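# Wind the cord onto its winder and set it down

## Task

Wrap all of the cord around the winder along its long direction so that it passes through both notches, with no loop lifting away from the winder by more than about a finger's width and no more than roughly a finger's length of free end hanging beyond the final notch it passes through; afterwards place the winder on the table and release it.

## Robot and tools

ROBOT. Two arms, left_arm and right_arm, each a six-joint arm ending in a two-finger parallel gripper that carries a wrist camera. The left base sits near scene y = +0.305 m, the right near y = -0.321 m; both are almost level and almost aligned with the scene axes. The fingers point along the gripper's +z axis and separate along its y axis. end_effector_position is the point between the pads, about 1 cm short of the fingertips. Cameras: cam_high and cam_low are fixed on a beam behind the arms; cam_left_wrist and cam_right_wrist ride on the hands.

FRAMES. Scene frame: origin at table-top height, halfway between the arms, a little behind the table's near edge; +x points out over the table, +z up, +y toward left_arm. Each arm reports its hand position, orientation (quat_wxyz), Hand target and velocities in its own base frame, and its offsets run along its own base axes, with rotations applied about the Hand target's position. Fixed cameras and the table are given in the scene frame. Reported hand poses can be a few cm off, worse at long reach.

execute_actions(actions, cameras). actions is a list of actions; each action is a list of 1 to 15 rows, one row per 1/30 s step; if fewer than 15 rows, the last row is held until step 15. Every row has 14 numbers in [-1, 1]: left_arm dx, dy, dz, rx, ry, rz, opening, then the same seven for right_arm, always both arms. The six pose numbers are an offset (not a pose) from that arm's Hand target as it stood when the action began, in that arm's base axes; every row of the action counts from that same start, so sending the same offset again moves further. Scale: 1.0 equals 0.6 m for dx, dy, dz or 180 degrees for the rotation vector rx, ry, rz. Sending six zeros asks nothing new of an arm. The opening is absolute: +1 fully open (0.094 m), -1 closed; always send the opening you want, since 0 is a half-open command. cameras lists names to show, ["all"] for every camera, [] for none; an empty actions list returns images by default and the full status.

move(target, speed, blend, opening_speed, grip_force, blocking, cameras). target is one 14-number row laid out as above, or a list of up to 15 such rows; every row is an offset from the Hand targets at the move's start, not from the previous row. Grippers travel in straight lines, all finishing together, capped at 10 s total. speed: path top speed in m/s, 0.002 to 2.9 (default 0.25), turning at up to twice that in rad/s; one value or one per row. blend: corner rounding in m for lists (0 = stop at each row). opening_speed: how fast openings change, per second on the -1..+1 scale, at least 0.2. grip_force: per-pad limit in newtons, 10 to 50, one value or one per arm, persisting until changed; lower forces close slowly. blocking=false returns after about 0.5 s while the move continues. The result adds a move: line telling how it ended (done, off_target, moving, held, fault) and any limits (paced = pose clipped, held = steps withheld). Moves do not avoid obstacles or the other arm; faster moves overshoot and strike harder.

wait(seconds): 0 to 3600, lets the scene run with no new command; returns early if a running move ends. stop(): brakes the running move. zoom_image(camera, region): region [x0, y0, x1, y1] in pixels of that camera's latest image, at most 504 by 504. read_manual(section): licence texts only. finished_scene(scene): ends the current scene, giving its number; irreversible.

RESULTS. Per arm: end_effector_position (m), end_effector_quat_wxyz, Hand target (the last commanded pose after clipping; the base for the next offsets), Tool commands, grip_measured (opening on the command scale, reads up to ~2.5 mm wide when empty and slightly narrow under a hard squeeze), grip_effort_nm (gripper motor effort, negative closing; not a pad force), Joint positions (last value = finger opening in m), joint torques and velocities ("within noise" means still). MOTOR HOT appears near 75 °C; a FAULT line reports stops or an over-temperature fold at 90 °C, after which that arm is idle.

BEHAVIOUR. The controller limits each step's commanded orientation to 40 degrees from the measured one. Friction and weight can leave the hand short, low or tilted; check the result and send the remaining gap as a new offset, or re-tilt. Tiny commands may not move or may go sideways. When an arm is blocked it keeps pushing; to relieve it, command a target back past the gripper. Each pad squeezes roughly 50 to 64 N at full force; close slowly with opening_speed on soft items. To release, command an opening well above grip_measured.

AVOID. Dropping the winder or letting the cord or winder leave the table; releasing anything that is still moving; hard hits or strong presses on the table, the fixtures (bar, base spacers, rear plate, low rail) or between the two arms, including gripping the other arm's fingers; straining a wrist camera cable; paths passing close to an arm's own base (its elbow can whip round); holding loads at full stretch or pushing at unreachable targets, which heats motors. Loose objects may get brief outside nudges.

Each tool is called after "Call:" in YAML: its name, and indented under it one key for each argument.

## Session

Call:
execute_actions:
  actions: []

Call:
zoom_image:
  camera: "cam_high"
  region: [340, 190, 480, 310]

Scene clock: 0.00 s.
left_arm: end_effector_position=(+0.3846, +0.0185, +0.1375) grip_measured=+1.000 grip_effort_nm=n/a end_effector_quat_wxyz=(+0.682, -0.061, +0.728, +0.022) | right_arm: end_effector_position=(+0.3715, -0.0243, +0.1501) grip_measured=+1.000 grip_effort_nm=n/a end_effector_quat_wxyz=(+0.701, +0.087, +0.703, -0.080)
Joint positions: left_arm=[-0.007 1.573 0.248 1.257 -0.122 -0.06 0.094] | right_arm=[0.081 1.563 0.208 1.352 0.317 0.01 0.094]
Joint velocities: within noise
Joint torques (N m): no reading
Heat: left arm: 32 °C; right arm: 26 °C.
Hand target: left_arm +0.3862, +0.0181, +0.1437; +0.689, -0.060, +0.722, +0.021 | right_arm +0.3733, -0.0247, +0.1580; +0.710, +0.089, +0.694, -0.079
Tool commands: left_gripper/opening=+1.0 right_gripper/opening=+1.0
camera_calibration:
cam_left_wrist: T_world_to_cam=[[0.18614, -0.9783, -0.09104, -0.02826], [-0.54507, -0.02572, -0.838, 0.36079], [0.81747, 0.20561, -0.53802, -0.12589]] pos_world=[0.30483, 0.00752, 0.23203]
cam_right_wrist: T_world_to_cam=[[-0.17759, -0.97425, -0.1389, 0.07502], [-0.46157, 0.20711, -0.86259, 0.34251], [0.86914, -0.08908, -0.48647, -0.13459]] pos_world=[0.28839, -0.00984, 0.24039]

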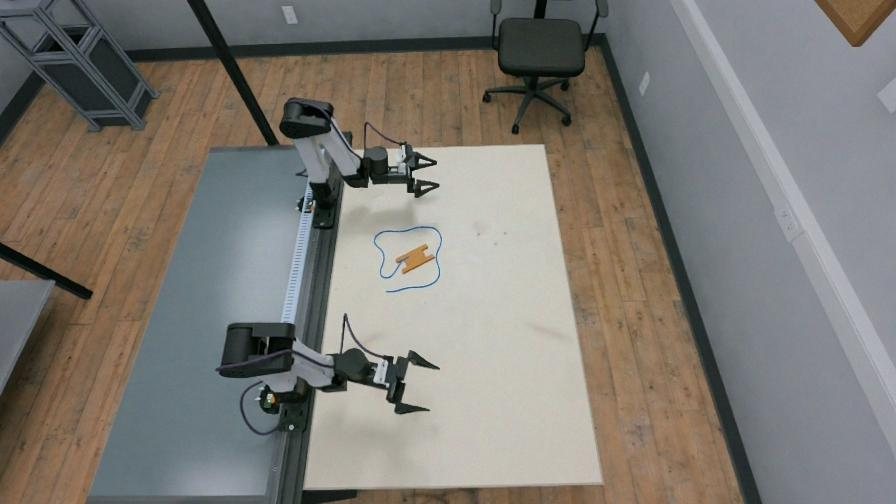

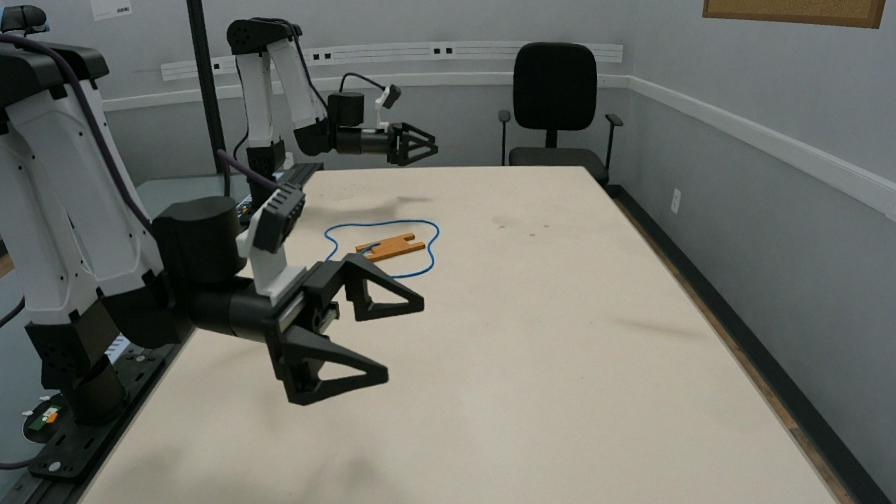

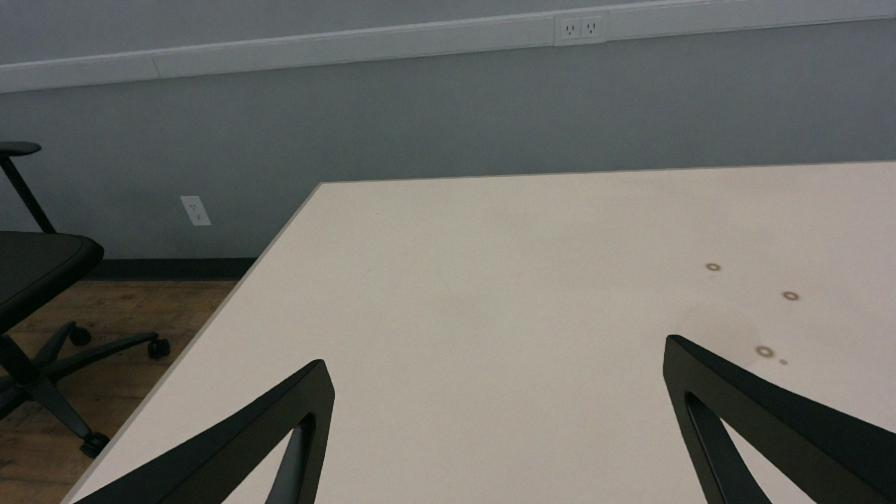

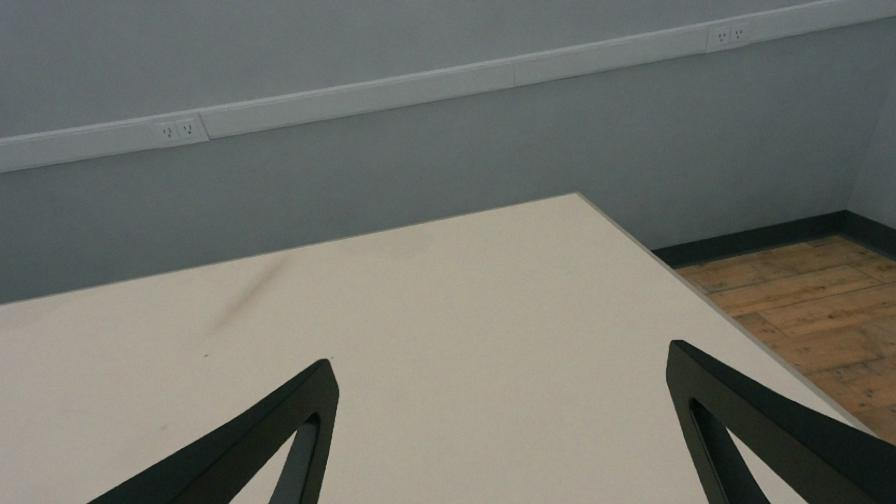

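Scaled by 3.600 from the camera's image (finer frame: 1280x720).

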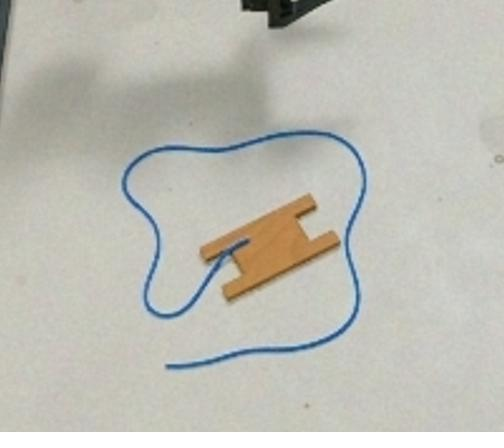

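Call:
move:
  target:
    - [-0.107,-0.3935,0.03,-0.1401,0.4657,0.0909,0.75,0,0,0,0,0,0,1]
  speed: 0.4
  cameras: ["cam_left_wrist"]

Scene clock: 3.43 s.
left_arm: end_effector_position=(+0.3193, -0.2128, +0.1588) grip_measured=+0.752 grip_effort_nm=-0.04 end_effector_quat_wxyz=(+0.003, -0.258, +0.966, +0.002) | right_arm: end_effector_position=(+0.3715, -0.0243, +0.1501) grip_measured=+1.000 grip_effort_nm=0.00 end_effector_quat_wxyz=(+0.701, +0.087, +0.703, -0.080)
Joint positions: left_arm=[-0.591 2.032 2.02 -1.557 -0.007 -1.113 0.082] | right_arm=[0.081 1.563 0.208 1.352 0.317 0.01 0.094]
Joint torques (N m): left_arm=[0.01 -10.06 8.14 0.35 0.18 -0.15] | right_arm=[-0.43 -5.26 6.74 1.66 -0.09 0.13]
Heat: left arm: 32 °C; right arm: 26 °C.
Hand target: left_arm +0.3220, -0.2180, +0.1618; +0.000, -0.259, +0.966, +0.000 | right_arm +0.3733, -0.0247, +0.1580; +0.710, +0.089, +0.694, -0.079
Off the commanded pose: left_arm 0.007 m, 0 deg | right_arm 0.008 m, 1 deg.
joint sent to its limit (left arm) — joint 4 (wrist pitch), lower limit. The joint targets still meet the commanded pose.
move: done
cam_left_wrist: T_world_to_cam=[[0.37427, -0.9238, -0.08076, -0.29056], [-0.79748, -0.36508, 0.48036, 0.13608], [-0.47324, -0.11538, -0.87334, 0.38357]] pos_world=[0.39879, -0.17448, 0.24616]

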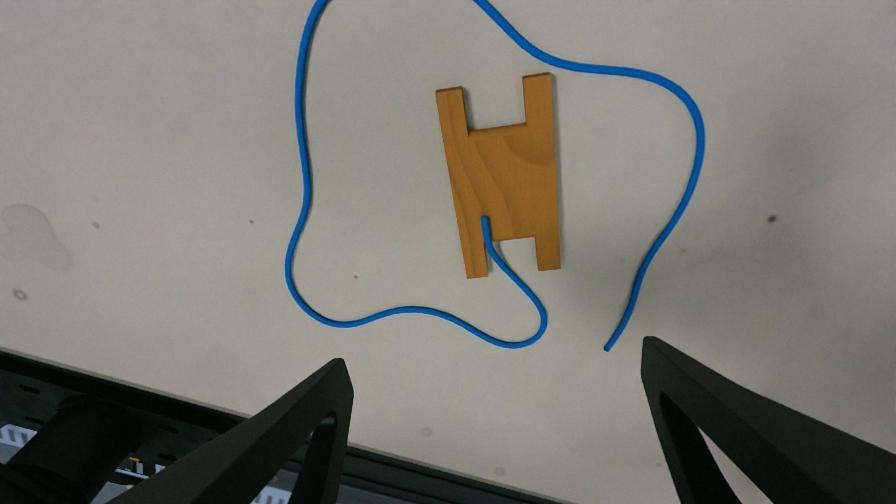

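Call:
move:
  target:
    - [0.0367,0.0275,-0.2,0,0,0.0044,0.75,0,0,0,0,0,0,1]
    - [0.0367,0.0275,-0.26,0,0,0.0044,0.75,0,0,0,0,0,0,1]
    - [0.0367,0.0275,-0.26,0,0,0.0044,0.1,0,0,0,0,0,0,1]
  speed: [0.25,0.06,0.06]
  blend: [0.01,0,0]
  opening_speed: 0.6
  cameras: ["cam_left_wrist"]

Scene clock: 7.03 s.
left_arm: end_effector_position=(+0.3452, -0.2017, +0.0156) grip_measured=+0.175 grip_effort_nm=-0.95 end_effector_quat_wxyz=(+0.005, -0.269, +0.963, -0.002) | right_arm: end_effector_position=(+0.3715, -0.0243, +0.1501) grip_measured=+1.000 grip_effort_nm=0.00 end_effector_quat_wxyz=(+0.701, +0.087, +0.703, -0.080)
Joint positions: left_arm=[-0.531 2.115 1.569 -1.015 -0.005 -1.074 0.055] | right_arm=[0.081 1.563 0.208 1.352 0.317 0.01 0.094]
Joint torques (N m): left_arm=[0.39 -10.58 4.3 0.61 0.17 -0.01] | right_arm=[-0.43 -5.27 6.72 1.67 -0.09 0.13]
Heat: left arm: 33 °C; right arm: 26 °C.
Hand target: left_arm +0.3440, -0.2016, +0.0058; +0.000, -0.266, +0.964, +0.000 | right_arm +0.3733, -0.0247, +0.1580; +0.710, +0.089, +0.694, -0.079
Off the commanded pose: left_arm 0.010 m, 1 deg | right_arm 0.008 m, 1 deg.
move: done
cam_left_wrist: T_world_to_cam=[[0.39468, -0.91595, -0.07263, -0.30712], [-0.79238, -0.37932, 0.47776, 0.22503], [-0.46515, -0.13101, -0.87548, 0.26611]] pos_world=[0.4233, -0.16109, 0.10316]

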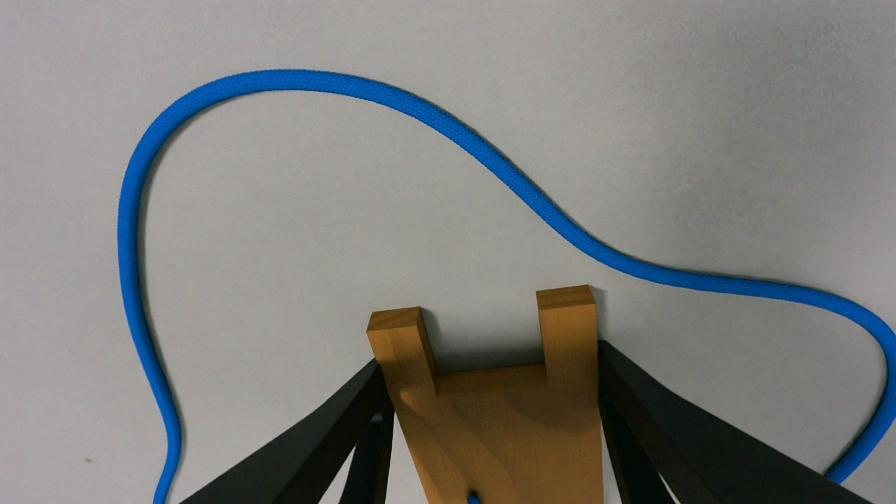

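Call:
move:
  target:
    - [0,0,0.14,0,0,0,0.1,0,0,0.1,0,0,0,1]
    - [-0.0515,-0.165,0.193,0,0,-0.171,0.1,-0.172,0.4075,-0.037,-0.4467,-0.3439,0.4323,-0.1]
  speed: 0.3
  blend: [0.03,0]
  cameras: ["cam_left_wrist","cam_right_wrist"]

Scene clock: 13.27 s.
left_arm: end_effector_position=(+0.3114, -0.2944, +0.1207) grip_measured=+0.173 grip_effort_nm=-0.99 end_effector_quat_wxyz=(-0.001, -0.007, +1.000, +0.004) | right_arm: end_effector_position=(+0.2687, +0.2175, +0.1249) grip_measured=-0.098 grip_effort_nm=-0.08 end_effector_quat_wxyz=(+0.704, -0.709, +0.027, +0.010)
Joint positions: left_arm=[-0.759 2.235 2.184 -1.528 -0.005 -0.773 0.055] | right_arm=[0.163 1.888 0.45 1.395 -1.384 -1.561 0.042]
Joint torques (N m): left_arm=[-0.16 -11.55 8.35 0.31 0.2 0] | right_arm=[0.18 -8.25 7.09 1.12 -0.32 0.16]
Heat: left arm: 35 °C; right arm: 27 °C.
Hand target: left_arm +0.3131, -0.3005, +0.1217; +0.000, -0.001, +1.000, +0.000 | right_arm +0.2701, +0.2199, +0.1358; +0.707, -0.707, +0.001, +0.000
Off the commanded pose: left_arm 0.006 m, 1 deg | right_arm 0.011 m, 3 deg.
move: off_target (right_arm); target 2's new opening was sent with right_arm's hand 0.011 m and 3 deg from that target
cam_left_wrist: T_world_to_cam=[[-0.1237, -0.98853, -0.08667, -0.22937], [-0.86975, 0.06596, 0.48906, 0.26661], [-0.47773, 0.13588, -0.86794, 0.41193]] pos_world=[0.4003, -0.3003, 0.20726]
cam_right_wrist: T_world_to_cam=[[0.18288, 0.05932, 0.98135, -0.17278], [0.84748, -0.51547, -0.12677, -0.06331], [0.49833, 0.85485, -0.14454, -0.18429]] pos_world=[0.17709, 0.13516, 0.13489]

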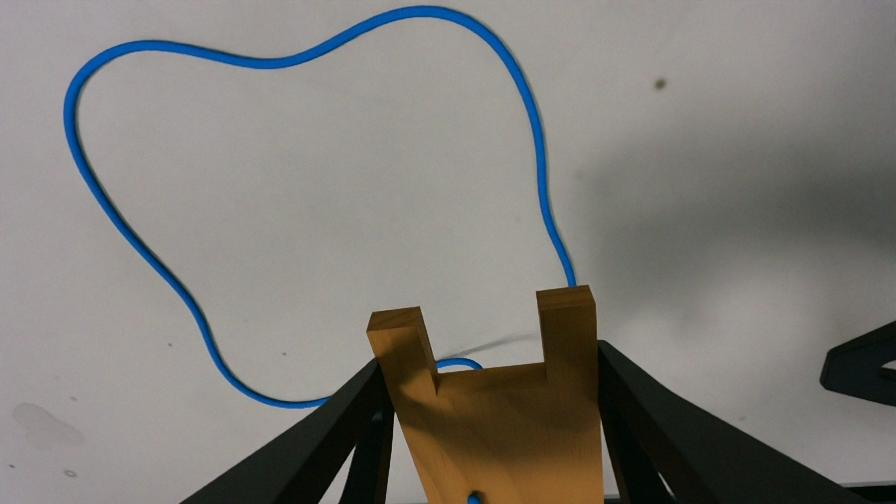

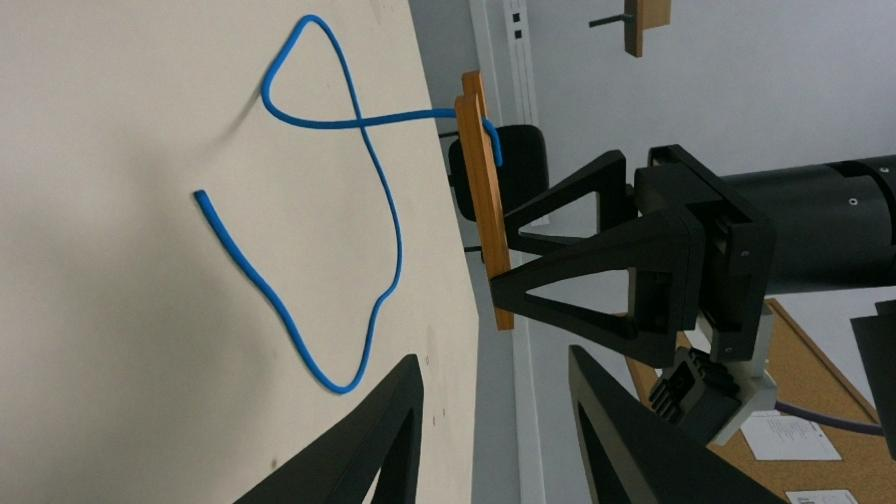

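Call:
move:
  target:
    - [0,0,0,0,0,0,0.1,0.001,0.1,-0.006,0.001,-0.008,0,-0.1]
    - [0,0,0,0,0,0,0.1,0.001,0.137,-0.006,0.001,-0.008,0,-0.2]
  speed: 0.15
  blend: [0.01,0]
  cameras: ["cam_right_wrist"]

Scene clock: 15.60 s.
left_arm: end_effector_position=(+0.3114, -0.2944, +0.1207) grip_measured=+0.173 grip_effort_nm=-0.99 end_effector_quat_wxyz=(-0.001, -0.007, +1.000, +0.004) | right_arm: end_effector_position=(+0.2641, +0.2985, +0.1290) grip_measured=-0.198 grip_effort_nm=-0.08 end_effector_quat_wxyz=(+0.706, -0.708, -0.004, +0.000)
Joint positions: left_arm=[-0.759 2.235 2.184 -1.528 -0.005 -0.773 0.055] | right_arm=[0.439 1.938 0.553 1.378 -1.138 -1.583 0.038]
Joint torques (N m): left_arm=[-0.14 -11.55 8.31 0.32 0.2 0.01] | right_arm=[-0.06 -6.37 7.73 1.2 -0.02 0.16]
Heat: left arm: 36 °C; right arm: 27 °C.
Hand target: left_arm +0.3131, -0.3005, +0.1217; +0.000, -0.001, +1.000, +0.000 | right_arm +0.2707, +0.3021, +0.1321; +0.708, -0.706, -0.008, -0.009
Off the commanded pose: left_arm 0.006 m, 1 deg | right_arm 0.008 m, 1 deg.
move: done
cam_right_wrist: T_world_to_cam=[[0.12389, 0.05971, 0.9905, -0.16653], [0.86865, -0.48906, -0.07917, -0.03672], [0.47968, 0.87021, -0.11246, -0.25452]] pos_world=[0.17461, 0.21347, 0.13341]

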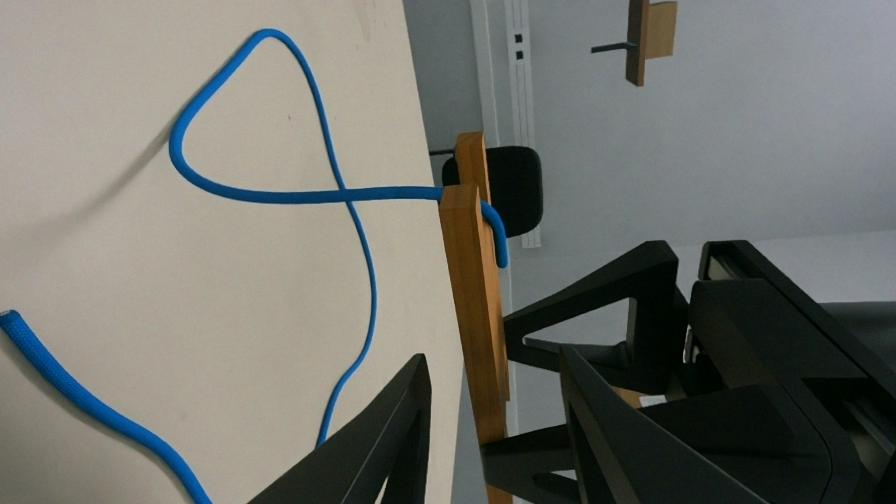

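Call:
move:
  target:
    - [0,0,0,0,0,0,0.1,-0.003,0.009,-0.01,0,0.003,-0.002,-0.4]
    - [0,0,0,0,0,0,0.1,-0.003,0.009,-0.01,0,0.003,-0.002,-1]
  speed: 0.15
  grip_force: [50,25]
  cameras: ["cam_right_wrist"]

Scene clock: 18.33 s.
left_arm: end_effector_position=(+0.3115, -0.2945, +0.1178) grip_measured=+0.173 grip_effort_nm=-0.98 end_effector_quat_wxyz=(-0.004, -0.007, +1.000, +0.007) | right_arm: end_effector_position=(+0.2643, +0.3044, +0.1232) grip_measured=-0.826 grip_effort_nm=-0.52 end_effector_quat_wxyz=(+0.705, -0.709, +0.000, -0.001)
Joint positions: left_arm=[-0.759 2.243 2.184 -1.528 -0.005 -0.773 0.055] | right_arm=[0.459 1.967 0.558 1.399 -1.111 -1.583 0.008]
Joint torques (N m): left_arm=[-0.14 -12.4 8.27 0.3 0.2 0.01] | right_arm=[0.05 -6.56 6.93 1.29 -0.03 0.25]
Heat: left arm: 37 °C; right arm: 27 °C.
Hand target: left_arm +0.3131, -0.3005, +0.1216; +0.000, -0.001, +1.000, +0.000 | right_arm +0.2689, +0.3075, +0.1261; +0.708, -0.706, -0.003, -0.007
Off the commanded pose: left_arm 0.007 m, 1 deg | right_arm 0.006 m, 1 deg.
grip_force (N): 50, 25
move: done
cam_right_wrist: T_world_to_cam=[[0.12736, 0.06037, 0.99002, -0.16219], [0.86451, -0.49605, -0.08097, -0.031], [0.48621, 0.86619, -0.11537, -0.26051]] pos_world=[0.17412, 0.22007, 0.12801]

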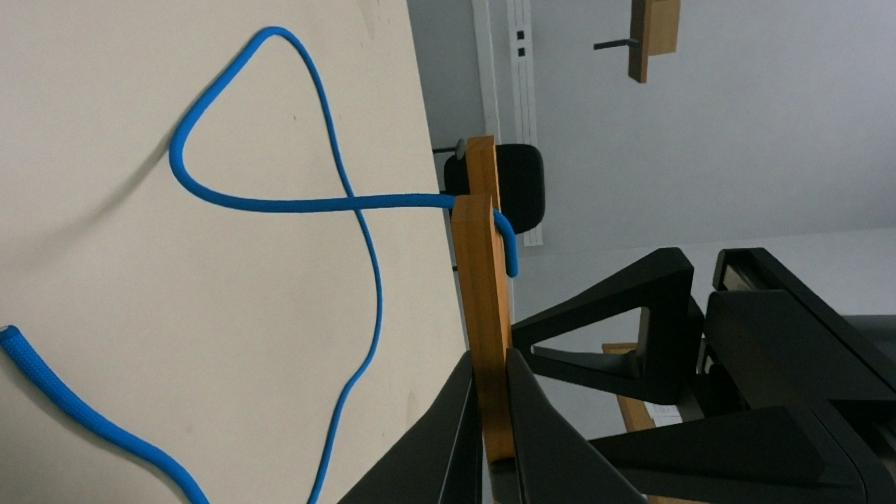

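Call:
move:
  target:
    - [0,0,0,0,0,0,0.45,0,0,0,0,0,0,-1]
    - [0,0,0.18,0,0,0,0.45,0,0,0,0,0,0,-1]
    - [-0.022,0.226,0.264,-0.385,-0.385,-0.385,0.0,0.05,0,0.28,0,-0.003,0.002,-1]
    - [-0.022,0.226,0.264,0,-0.7071,-0.7071,-0.3,0.05,0,0.343,0.0727,0.3867,0.0509,-1]
  speed: 0.45
  grip_force: 25
  blend: [0,0.02,0.03,0]

Scene clock: 28.80 s.
left_arm: end_effector_position=(+0.3068, -0.1654, +0.2756) grip_measured=-0.298 grip_effort_nm=-0.04 end_effector_quat_wxyz=(+0.704, +0.709, +0.027, +0.010) | right_arm: end_effector_position=(+0.2995, +0.3062, +0.3341) grip_measured=-0.830 grip_effort_nm=-0.57 end_effector_quat_wxyz=(+0.650, -0.506, +0.349, +0.446)
Joint positions: left_arm=[0.028 1.445 0.895 0.251 1.546 1.845 0.033] | right_arm=[0.431 1.667 0.918 1.29 -1.076 0.121 0.008]
Joint torques (N m): left_arm=[0.36 -8.88 5.52 1.38 0.51 -0.03] | right_arm=[0.27 -6.43 6.99 1.23 0.28 0.25]
Heat: left arm: 38 °C; right arm: 29 °C.
Hand target: left_arm +0.3000, -0.1650, +0.2800; +0.707, +0.707, +0.000, -0.001 | right_arm +0.2989, +0.3074, +0.3320; +0.653, -0.501, +0.348, +0.448
Off the commanded pose: left_arm 0.008 m, 3 deg | right_arm 0.003 m, 1 deg.
joint sent to its limit (left arm) — joint 5 (wrist yaw), upper limit. The joint targets still meet the commanded pose.
grip_force (N): 25, 25
move: off_target (left_arm); blend cut to 0 m at target 3; target 3's new opening was sent with left_arm's hand 0.002 m and 3 deg from that target; target 4's new opening was sent with left_arm's hand 0.008 m and 3 deg from that target

Call:
move:
  target:
    - [0,0,0,0,0,0,-0.3,0,0,0,0.0151,0.3196,0.0946,-1]
    - [0,0,0,0,0,0,-0.3,0,0,0,-0.0261,0.5989,0.1218,-1]
  speed: 0.4
  blend: [0.02,0]
  cameras: ["cam_left_wrist","cam_high"]

Call:
zoom_image:
  camera: "cam_high"
  region: [360, 190, 460, 270]

Scene clock: 32.67 s.
left_arm: end_effector_position=(+0.3068, -0.1654, +0.2756) grip_measured=-0.298 grip_effort_nm=-0.04 end_effector_quat_wxyz=(+0.704, +0.709, +0.027, +0.010) | right_arm: end_effector_position=(+0.2991, +0.3123, +0.3055) grip_measured=-0.830 grip_effort_nm=-0.57 end_effector_quat_wxyz=(-0.016, +0.012, +0.666, +0.746)
Joint positions: left_arm=[0.028 1.445 0.895 0.251 1.546 1.845 0.033] | right_arm=[0.435 1.618 0.923 0.961 -1.125 1.85 0.008]
Joint torques (N m): left_arm=[0.4 -8.84 5.52 1.38 0.52 -0.04] | right_arm=[-1.5 -10.43 12.7 1.15 -0.05 0.09]
Heat: left arm: 38 °C; right arm: 29 °C.
Hand target: left_arm +0.3000, -0.1650, +0.2800; +0.707, +0.707, +0.000, -0.001 | right_arm +0.2989, +0.3074, +0.3319; +0.004, -0.007, +0.657, +0.754
Off the commanded pose: left_arm 0.008 m, 3 deg | right_arm 0.027 m, 3 deg.
joint sent to its limit (left arm) — joint 5 (wrist yaw), upper limit. The joint targets still meet the commanded pose.
grip_force (N): 25, 25
move: off_target (right_arm)
cam_left_wrist: T_world_to_cam=[[0.11643, -0.06514, -0.99106, 0.23934], [0.84539, 0.53024, 0.06447, -0.15411], [0.5213, -0.84534, 0.11681, -0.21357]] pos_world=[0.21375, -0.08323, 0.27208]
Images, in order (width x height): cam_high 896x504, cam_left_wrist 896x504.

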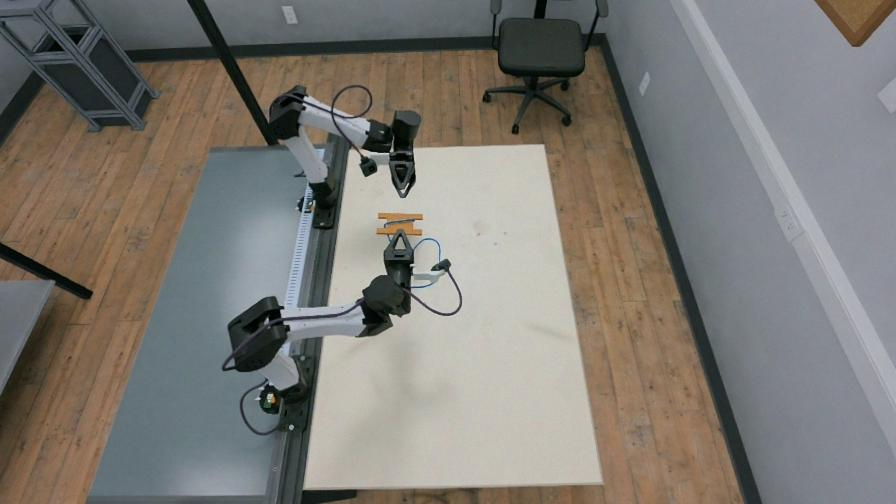

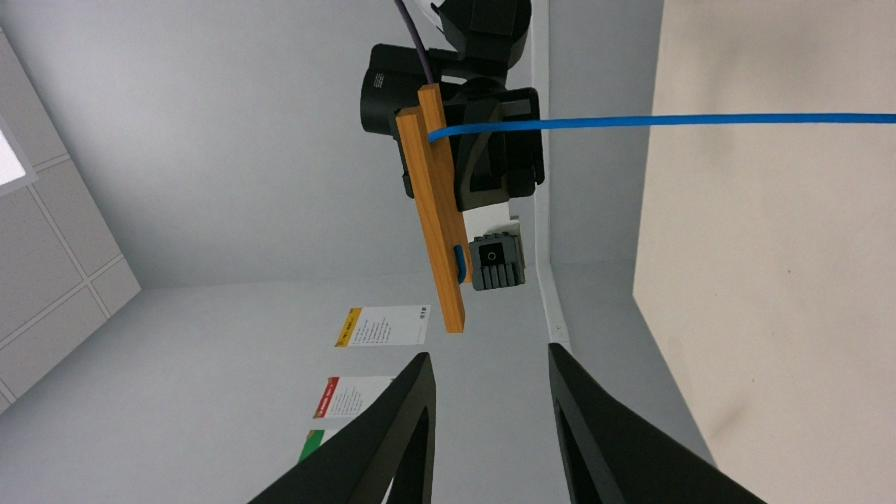

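Scaled by 5.040 from the camera's image (finer frame: 1280x720).

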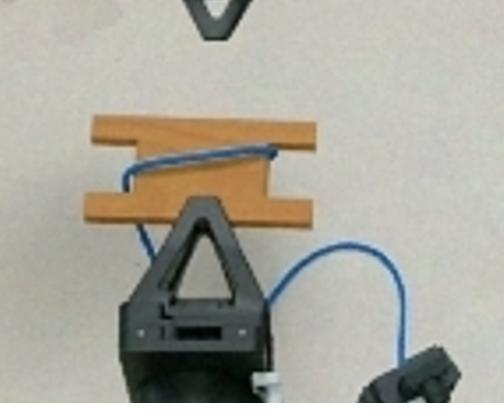

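Call:
move:
  target:
    - [0,0,0,0,0,0,-0.2,0,0,-0.01,-0.044,0,0,-1]
    - [-0.04,-0.117,0.015,0,0,0,-0.2,0,0,-0.01,-0.044,0,0,-1]
  speed: 0.3
  cameras: ["cam_left_wrist"]

Scene clock: 36.40 s.
left_arm: end_effector_position=(+0.2786, -0.2345, +0.2917) grip_measured=-0.202 grip_effort_nm=0.13 end_effector_quat_wxyz=(+0.707, +0.708, -0.003, +0.002) | right_arm: end_effector_position=(+0.2992, +0.3105, +0.2971) grip_measured=-0.830 grip_effort_nm=-0.57 end_effector_quat_wxyz=(-0.025, +0.020, +0.718, +0.695)
Joint positions: left_arm=[-0.214 1.389 0.823 0.558 1.358 1.585 0.038] | right_arm=[0.427 1.547 1.029 0.44 -1.151 1.563 0.008]
Joint torques (N m): left_arm=[-0.02 -6.42 4.94 1.64 0.16 -0.23] | right_arm=[-1.1 -9.83 13.6 1.35 -0.22 -0.07]
Heat: left arm: 38 °C; right arm: 30 °C.
Hand target: left_arm +0.2759, -0.2352, +0.2890; +0.707, +0.707, +0.000, -0.001 | right_arm +0.2989, +0.3074, +0.3260; +0.003, -0.007, +0.708, +0.706
Off the commanded pose: left_arm 0.004 m, 0 deg | right_arm 0.029 m, 5 deg.
grip_force (N): 25, 25
move: off_target (right_arm)
cam_left_wrist: T_world_to_cam=[[0.14382, -0.07677, -0.98662, 0.24239], [0.86962, 0.48563, 0.08898, -0.11905], [0.4723, -0.87079, 0.13661, -0.25731]] pos_world=[0.19019, -0.14764, 0.28489]

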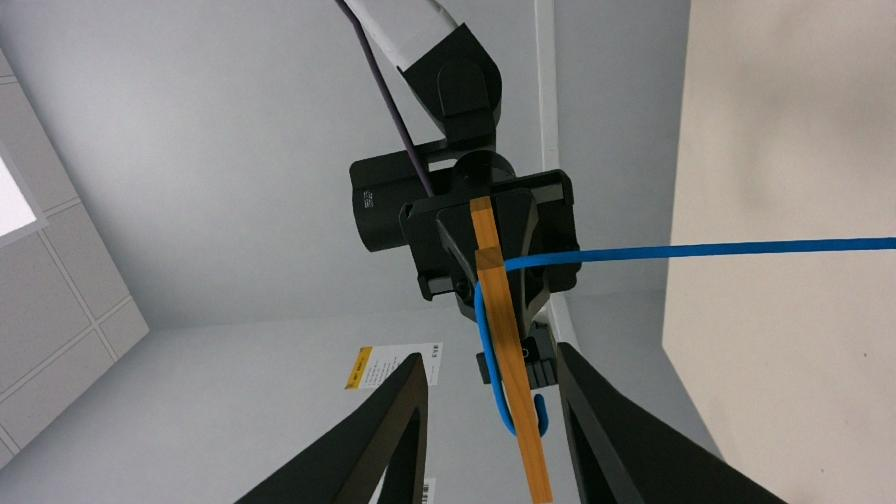

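Call:
move:
  target:
    - [0,-0.052,-0.015,0,0.02,0,-0.3,0,0,0,0,0,0,-1]
    - [0,-0.052,-0.015,0,0.02,0,-1,0,0,0,0,0,0,-1]
  speed: 0.2
  cameras: ["cam_left_wrist"]

Scene clock: 39.63 s.
left_arm: end_effector_position=(+0.2756, -0.2650, +0.2888) grip_measured=-0.826 grip_effort_nm=-0.51 end_effector_quat_wxyz=(+0.709, +0.705, +0.017, -0.019) | right_arm: end_effector_position=(+0.2994, +0.3106, +0.2983) grip_measured=-0.830 grip_effort_nm=-0.57 end_effector_quat_wxyz=(-0.019, +0.014, +0.718, +0.696)
Joint positions: left_arm=[-0.319 1.419 0.823 0.613 1.254 1.504 0.008] | right_arm=[0.427 1.547 1.032 0.44 -1.151 1.55 0.008]
Joint torques (N m): left_arm=[0.08 -4.92 4.86 1.71 0.13 -0.11] | right_arm=[-1.1 -9.81 13.39 1.34 -0.22 0.07]
Heat: left arm: 37 °C; right arm: 31 °C.
Hand target: left_arm +0.2761, -0.2663, +0.2800; +0.707, +0.707, +0.022, -0.023 | right_arm +0.2989, +0.3074, +0.3260; +0.003, -0.008, +0.708, +0.706
Off the commanded pose: left_arm 0.009 m, 1 deg | right_arm 0.028 m, 4 deg.
grip_force (N): 25, 25
move: done
cam_left_wrist: T_world_to_cam=[[0.08604, -0.08358, -0.99278, 0.25355], [0.87406, 0.48456, 0.03496, -0.08719], [0.47813, -0.87076, 0.11474, -0.27732]] pos_world=[0.18699, -0.17804, 0.28659]

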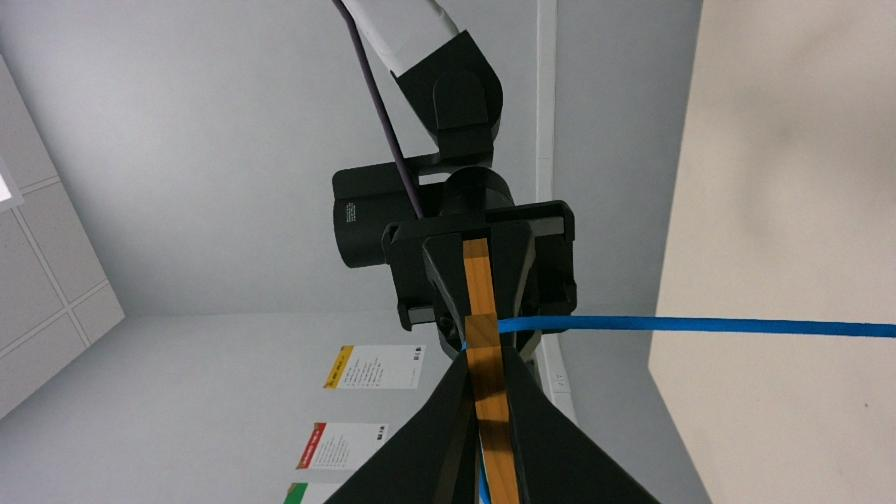

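Call:
move:
  target:
    - [0,0,0,0,0,0,-1,0,0,0,0,0,0,-0.3]
    - [0,0,0,0,0,0,-1,0,-0.12,-0.02,0,0,0,-0.3]
    - [0.04,0,0.04,-0.0175,0.4995,-0.0175,-1,0,-0.14,-0.02,0,-0.5,0,-0.3]
    - [0.04,0,0.04,-0.0078,0.833,-0.029,-1,0,-0.14,-0.02,0,-1,0,-0.3]
    - [0.04,0,0.04,0,0.965,0,-1,0,-0.14,-0.02,0,-1,0,-0.3]
  speed: 0.5
  blend: [0,0.02,0.04,0.03,0]
  cameras: ["cam_right_wrist","cam_high"]

Call:
zoom_image:
  camera: "cam_high"
  region: [360, 190, 460, 270]

Scene clock: 45.97 s.
left_arm: end_effector_position=(+0.2984, -0.2673, +0.2821) grip_measured=-0.832 grip_effort_nm=-0.53 end_effector_quat_wxyz=(-0.006, -0.002, +0.713, -0.701) | right_arm: end_effector_position=(+0.2976, +0.2261, +0.2911) grip_measured=-0.301 grip_effort_nm=0.08 end_effector_quat_wxyz=(+0.704, -0.709, +0.017, +0.019)
Joint positions: left_arm=[-0.302 1.506 0.913 0.531 1.274 -1.523 0.008] | right_arm=[0.173 1.456 0.892 0.522 -1.401 -1.562 0.033]
Joint torques (N m): left_arm=[0.7 -9.43 9.68 1.83 0.23 0] | right_arm=[-1.14 -8.35 13.03 1.01 -0.12 0.17]
Heat: left arm: 37 °C; right arm: 31 °C.
Hand target: left_arm +0.3000, -0.2663, +0.3040; +0.016, +0.016, +0.707, -0.707 | right_arm +0.2989, +0.2235, +0.3139; +0.708, -0.706, -0.003, -0.007
Off the commanded pose: left_arm 0.022 m, 3 deg | right_arm 0.023 m, 4 deg.
grip_force (N): 25, 25
move: off_target (left_arm, right_arm)
cam_right_wrist: T_world_to_cam=[[0.17952, 0.06348, 0.98171, -0.34165], [0.86136, -0.49221, -0.12568, -0.072], [0.47522, 0.86816, -0.14304, -0.17867]] pos_world=[0.20826, 0.14136, 0.30079]
Images, in order (width x height): cam_high 896x504, cam_right_wrist 896x504.

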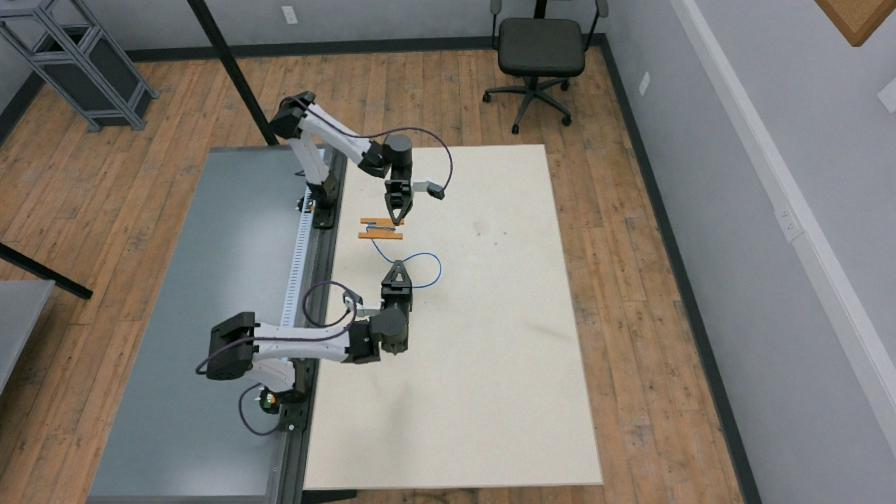

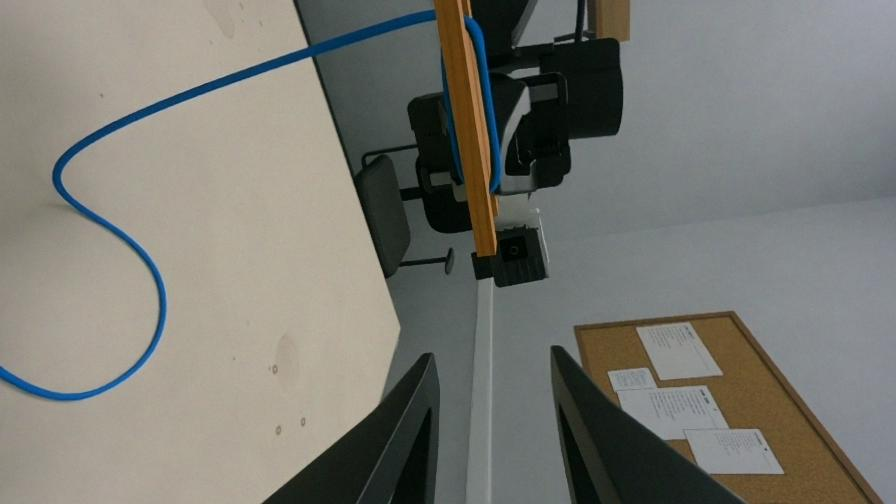

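Scaled by 5.040 from the camera's image (finer frame: 1280x720).

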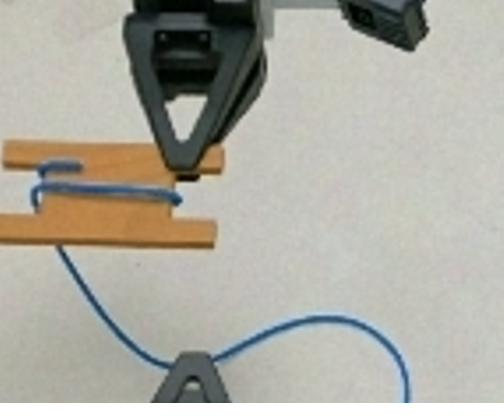

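Call:
move:
  target:
    - [0,0,0,0,0,0,-1,-0.07,0.06,-0.018,0,-0.008,0,-0.1]
    - [0,0,0,0,0,0,-1,-0.07,0.135,-0.018,0,-0.008,0,-0.1]
  speed: 0.2
  blend: [0.01,0]
  cameras: ["cam_right_wrist"]

Scene clock: 47.97 s.
left_arm: end_effector_position=(+0.2984, -0.2673, +0.2821) grip_measured=-0.832 grip_effort_nm=-0.53 end_effector_quat_wxyz=(-0.006, -0.002, +0.713, -0.701) | right_arm: end_effector_position=(+0.2532, +0.3014, +0.2924) grip_measured=-0.102 grip_effort_nm=0.08 end_effector_quat_wxyz=(+0.703, -0.711, -0.003, -0.004)
Joint positions: left_arm=[-0.302 1.506 0.913 0.531 1.274 -1.523 0.008] | right_arm=[0.467 1.375 0.828 0.522 -1.102 -1.604 0.042]
Joint torques (N m): left_arm=[0.66 -9.44 9.66 1.83 0.23 -0.01] | right_arm=[0.1 -4.72 11.93 1.29 -0.04 0.18]
Heat: left arm: 37 °C; right arm: 31 °C.
Hand target: left_arm +0.3000, -0.2663, +0.3041; +0.016, +0.016, +0.707, -0.707 | right_arm +0.2569, +0.3044, +0.3032; +0.708, -0.706, -0.012, -0.016
Off the commanded pose: left_arm 0.022 m, 3 deg | right_arm 0.012 m, 2 deg.
grip_force (N): 25, 25
move: off_target (right_arm)
cam_right_wrist: T_world_to_cam=[[0.11936, 0.06689, 0.9906, -0.3282], [0.86501, -0.49674, -0.07068, -0.01216], [0.48734, 0.86531, -0.11715, -0.23257]] pos_world=[0.16303, 0.21716, 0.29701]

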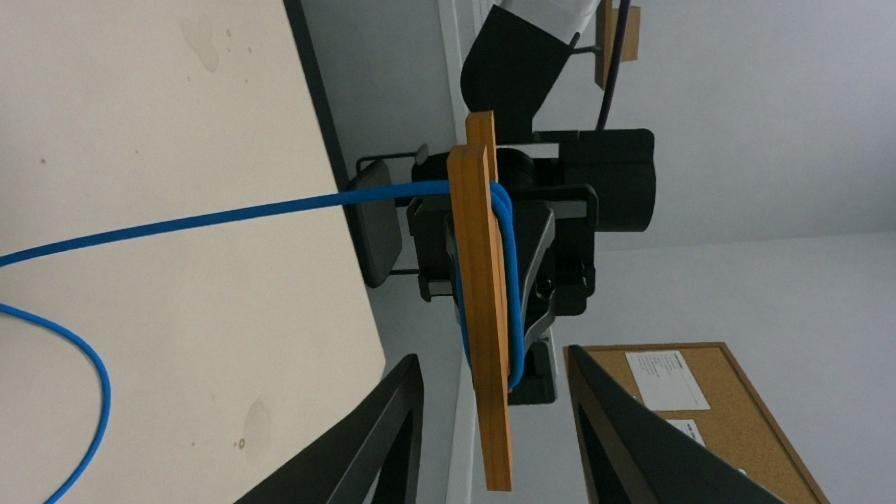

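Call:
move:
  target:
    - [0,0,0,0,0,0,-1,0,0.013,-0.008,0,0.003,0,-0.4]
    - [0,0,0,0,0,0,-1,0,0.013,-0.008,0,0.003,0,-1]
  speed: 0.15
  cameras: ["cam_right_wrist"]

Scene clock: 51.17 s.
left_arm: end_effector_position=(+0.2983, -0.2673, +0.2805) grip_measured=-0.833 grip_effort_nm=-0.53 end_effector_quat_wxyz=(-0.009, -0.005, +0.715, -0.699) | right_arm: end_effector_position=(+0.2536, +0.3093, +0.2890) grip_measured=-0.825 grip_effort_nm=-0.54 end_effector_quat_wxyz=(+0.704, -0.710, -0.003, -0.005)
Joint positions: left_arm=[-0.302 1.506 0.913 0.518 1.274 -1.519 0.008] | right_arm=[0.491 1.397 0.828 0.548 -1.077 -1.6 0.008]
Joint torques (N m): left_arm=[0.7 -9.52 9.65 1.97 0.25 -0.03] | right_arm=[0.08 -4.89 11.66 1.28 -0.04 0.22]
Heat: left arm: 38 °C; right arm: 31 °C.
Hand target: left_arm +0.2999, -0.2663, +0.3040; +0.016, +0.016, +0.707, -0.707 | right_arm +0.2570, +0.3122, +0.2983; +0.708, -0.706, -0.008, -0.013
Off the commanded pose: left_arm 0.024 m, 4 deg | right_arm 0.010 m, 1 deg.
grip_force (N): 25, 25
move: done; target 2's new opening was sent with right_arm's hand 0.013 m and 2 deg from that target
cam_right_wrist: T_world_to_cam=[[0.11899, 0.06507, 0.99076, -0.32478], [0.86464, -0.49733, -0.07118, -0.00841], [0.4881, 0.86512, -0.11544, -0.24055]] pos_world=[0.16333, 0.22506, 0.29341]

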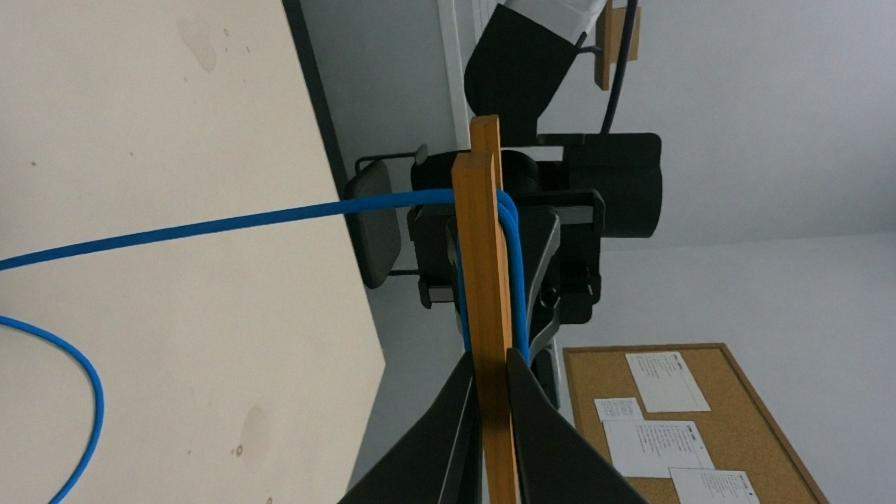

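Call:
move:
  target:
    - [0,0,0,0,0,0,-0.3,0,0,0,0,0,0,-1]
    - [0,0.125,0,0,0,0,-0.3,0,0,0,0,0,0,-1]
    - [0,0.125,0,0,-0.5,0,-0.3,0.075,0,0.05,0.0393,0.499,0.0393,-1]
    - [0,0.125,0,0,-0.98,0,-0.3,0.075,0,0.05,0.0214,0.83,0.0798,-1]
    - [0,0.125,0,0,-0.98,0,-0.3,0.075,0,0.05,0,0.9994,0.035,-1]
  speed: 0.5
  blend: [0,0.02,0.04,0.03,0]
  cameras: ["cam_left_wrist","cam_high"]

Call:
zoom_image:
  camera: "cam_high"
  region: [360, 190, 460, 270]

Scene clock: 57.63 s.
left_arm: end_effector_position=(+0.3071, -0.1917, +0.2988) grip_measured=-0.302 grip_effort_nm=0.13 end_effector_quat_wxyz=(+0.715, +0.698, +0.018, -0.032) | right_arm: end_effector_position=(+0.3029, +0.3172, +0.2981) grip_measured=-0.831 grip_effort_nm=-0.57 end_effector_quat_wxyz=(-0.015, +0.013, +0.694, +0.719)
Joint positions: left_arm=[-0.057 1.607 0.854 1.34 1.525 0.914 0.033] | right_arm=[0.441 1.597 0.984 0.696 -1.131 1.687 0.008]
Joint torques (N m): left_arm=[0.36 -10.11 4.29 1.08 -0.18 0.15] | right_arm=[-1.47 -10.51 13.11 1.37 -0.18 0.08]
Heat: left arm: 38 °C; right arm: 31 °C.
Hand target: left_arm +0.3000, -0.1914, +0.3041; +0.707, +0.707, +0.006, -0.006 | right_arm +0.3019, +0.3122, +0.3285; +0.009, -0.013, +0.682, +0.731
Off the commanded pose: left_arm 0.009 m, 4 deg | right_arm 0.031 m, 4 deg.
grip_force (N): 25, 25
move: off_target (left_arm, right_arm)
cam_left_wrist: T_world_to_cam=[[0.06486, -0.10444, -0.99241, 0.26931], [0.88295, 0.46939, 0.00831, -0.14822], [0.46496, -0.87679, 0.12266, -0.22918]] pos_world=[0.21996, -0.10325, 0.29661]
Images, in order (width x height): cam_high 896x504, cam_left_wrist 896x504.

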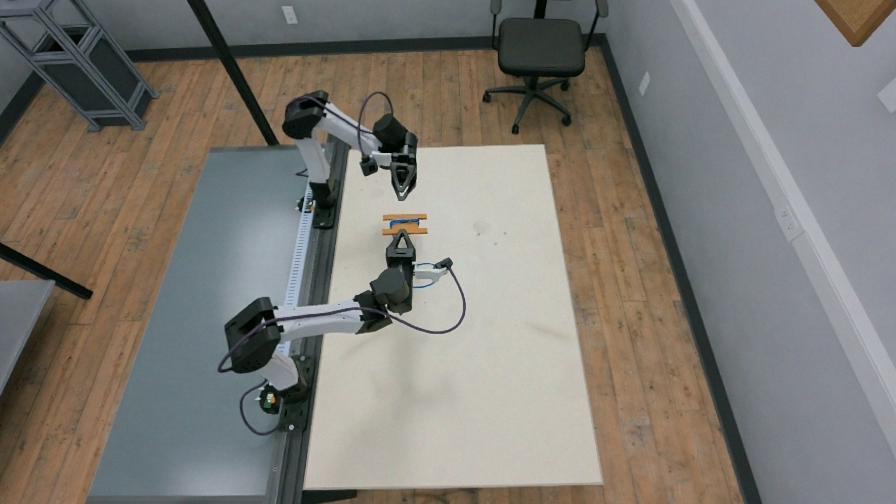

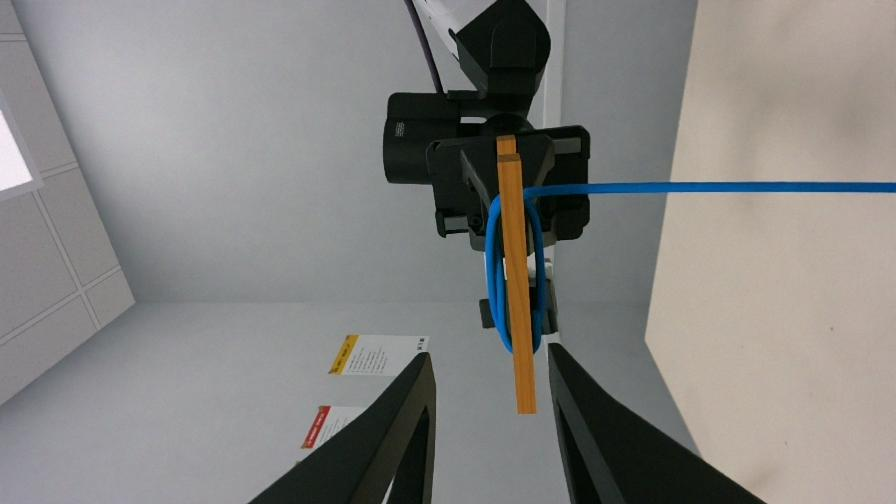

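Scaled by 5.040 from the camera's image (finer frame: 1280x720).

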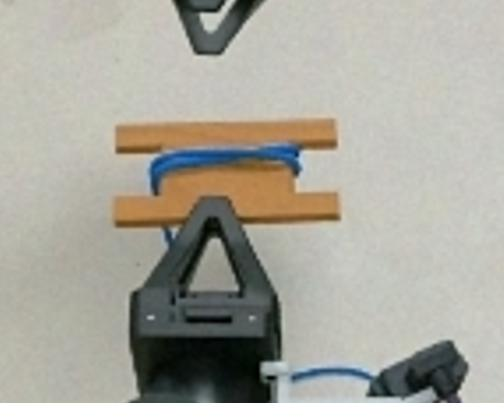

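Call:
move:
  target:
    - [0,-0.06,-0.0135,0,0.01,0,-0.2,0,0,0,-0.015,0,0,-1]
    - [0,-0.11,-0.0135,0,0.01,0,-0.2,0,0,0,-0.015,0,0,-1]
  speed: 0.2
  blend: [0.01,0]
  cameras: ["cam_left_wrist"]

Scene clock: 60.23 s.
left_arm: end_effector_position=(+0.3017, -0.2553, +0.2742) grip_measured=-0.202 grip_effort_nm=0.13 end_effector_quat_wxyz=(+0.701, +0.711, +0.040, -0.039) | right_arm: end_effector_position=(+0.3032, +0.3164, +0.2986) grip_measured=-0.831 grip_effort_nm=-0.57 end_effector_quat_wxyz=(-0.019, +0.016, +0.711, +0.703)
Joint positions: left_arm=[-0.263 1.516 0.882 0.582 1.307 1.51 0.038] | right_arm=[0.438 1.574 1.032 0.514 -1.137 1.596 0.008]
Joint torques (N m): left_arm=[-0.25 -10.06 9.1 1.55 0.17 -0.11] | right_arm=[-1.25 -10.28 13.26 1.39 -0.24 -0.05]
Heat: left arm: 38 °C; right arm: 31 °C.
Hand target: left_arm +0.3000, -0.2573, +0.2959; +0.707, +0.707, +0.017, -0.017 | right_arm +0.3019, +0.3123, +0.3283; +0.008, -0.013, +0.700, +0.714
Off the commanded pose: left_arm 0.022 m, 4 deg | right_arm 0.030 m, 5 deg.
grip_force (N): 25, 25
move: off_target (left_arm, right_arm)
cam_left_wrist: T_world_to_cam=[[0.02665, -0.06475, -0.99755, 0.26168], [0.87335, 0.48703, -0.00829, -0.10148], [0.48637, -0.87098, 0.06953, -0.26982]] pos_world=[0.21288, -0.16864, 0.27896]

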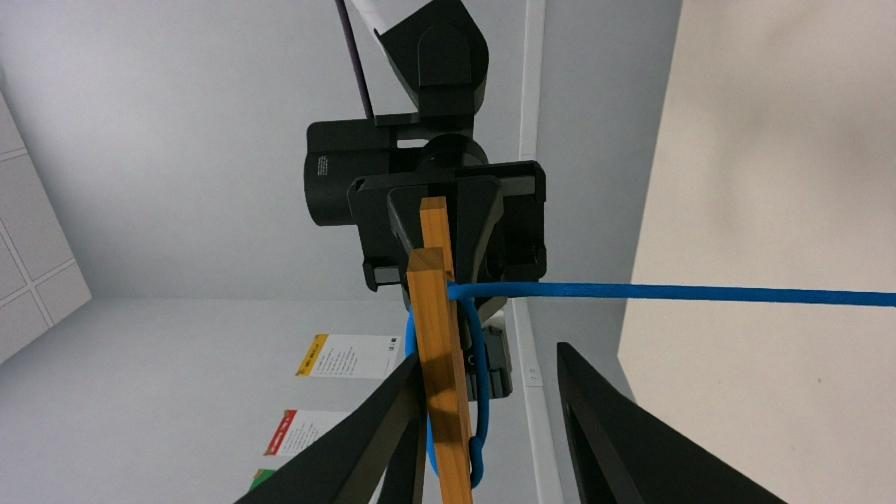

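Call:
move:
  target:
    - [0,0.06,0,0,-0.01,0,-0.2,0,0,0,0,0,0,-1]
    - [0,0.06,0.015,0,-0.01,0,-0.2,0,0,0,0,0,0,-1]
    - [0,-0.005,0.012,0,-0.01,0,-0.1,0,0,0,0,0,0,-1]
  speed: 0.2
  cameras: ["cam_left_wrist"]

Scene clock: 63.30 s.
left_arm: end_effector_position=(+0.2954, -0.2580, +0.2940) grip_measured=-0.102 grip_effort_nm=0.13 end_effector_quat_wxyz=(+0.705, +0.709, +0.014, -0.016) | right_arm: end_effector_position=(+0.3032, +0.3164, +0.2986) grip_measured=-0.831 grip_effort_nm=-0.57 end_effector_quat_wxyz=(-0.019, +0.016, +0.711, +0.703)
Joint positions: left_arm=[-0.277 1.474 0.91 0.547 1.297 1.545 0.042] | right_arm=[0.438 1.574 1.032 0.514 -1.137 1.596 0.008]
Joint torques (N m): left_arm=[0.16 -6 9.2 1.51 0.15 -0.08] | right_arm=[-1.26 -10.28 13.24 1.4 -0.25 -0.05]
Heat: left arm: 38 °C; right arm: 32 °C.
Hand target: left_arm +0.3000, -0.2603, +0.3032; +0.707, +0.707, +0.006, -0.006 | right_arm +0.3019, +0.3123, +0.3283; +0.008, -0.013, +0.700, +0.714
Off the commanded pose: left_arm 0.010 m, 1 deg | right_arm 0.030 m, 5 deg.
grip_force (N): 25, 25
move: done
cam_left_wrist: T_world_to_cam=[[0.09464, -0.07398, -0.99276, 0.25754], [0.87404, 0.48356, 0.04729, -0.11197], [0.47656, -0.87218, 0.11042, -0.27991]] pos_world=[0.20689, -0.17094, 0.29188]

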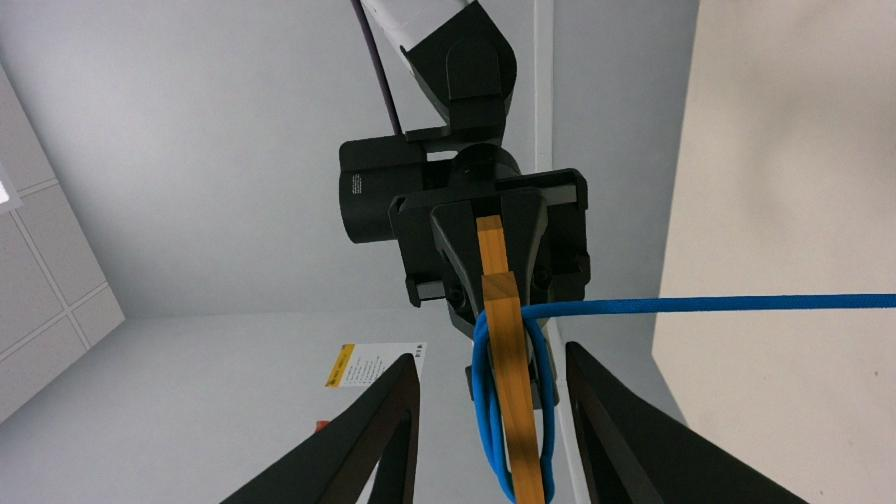

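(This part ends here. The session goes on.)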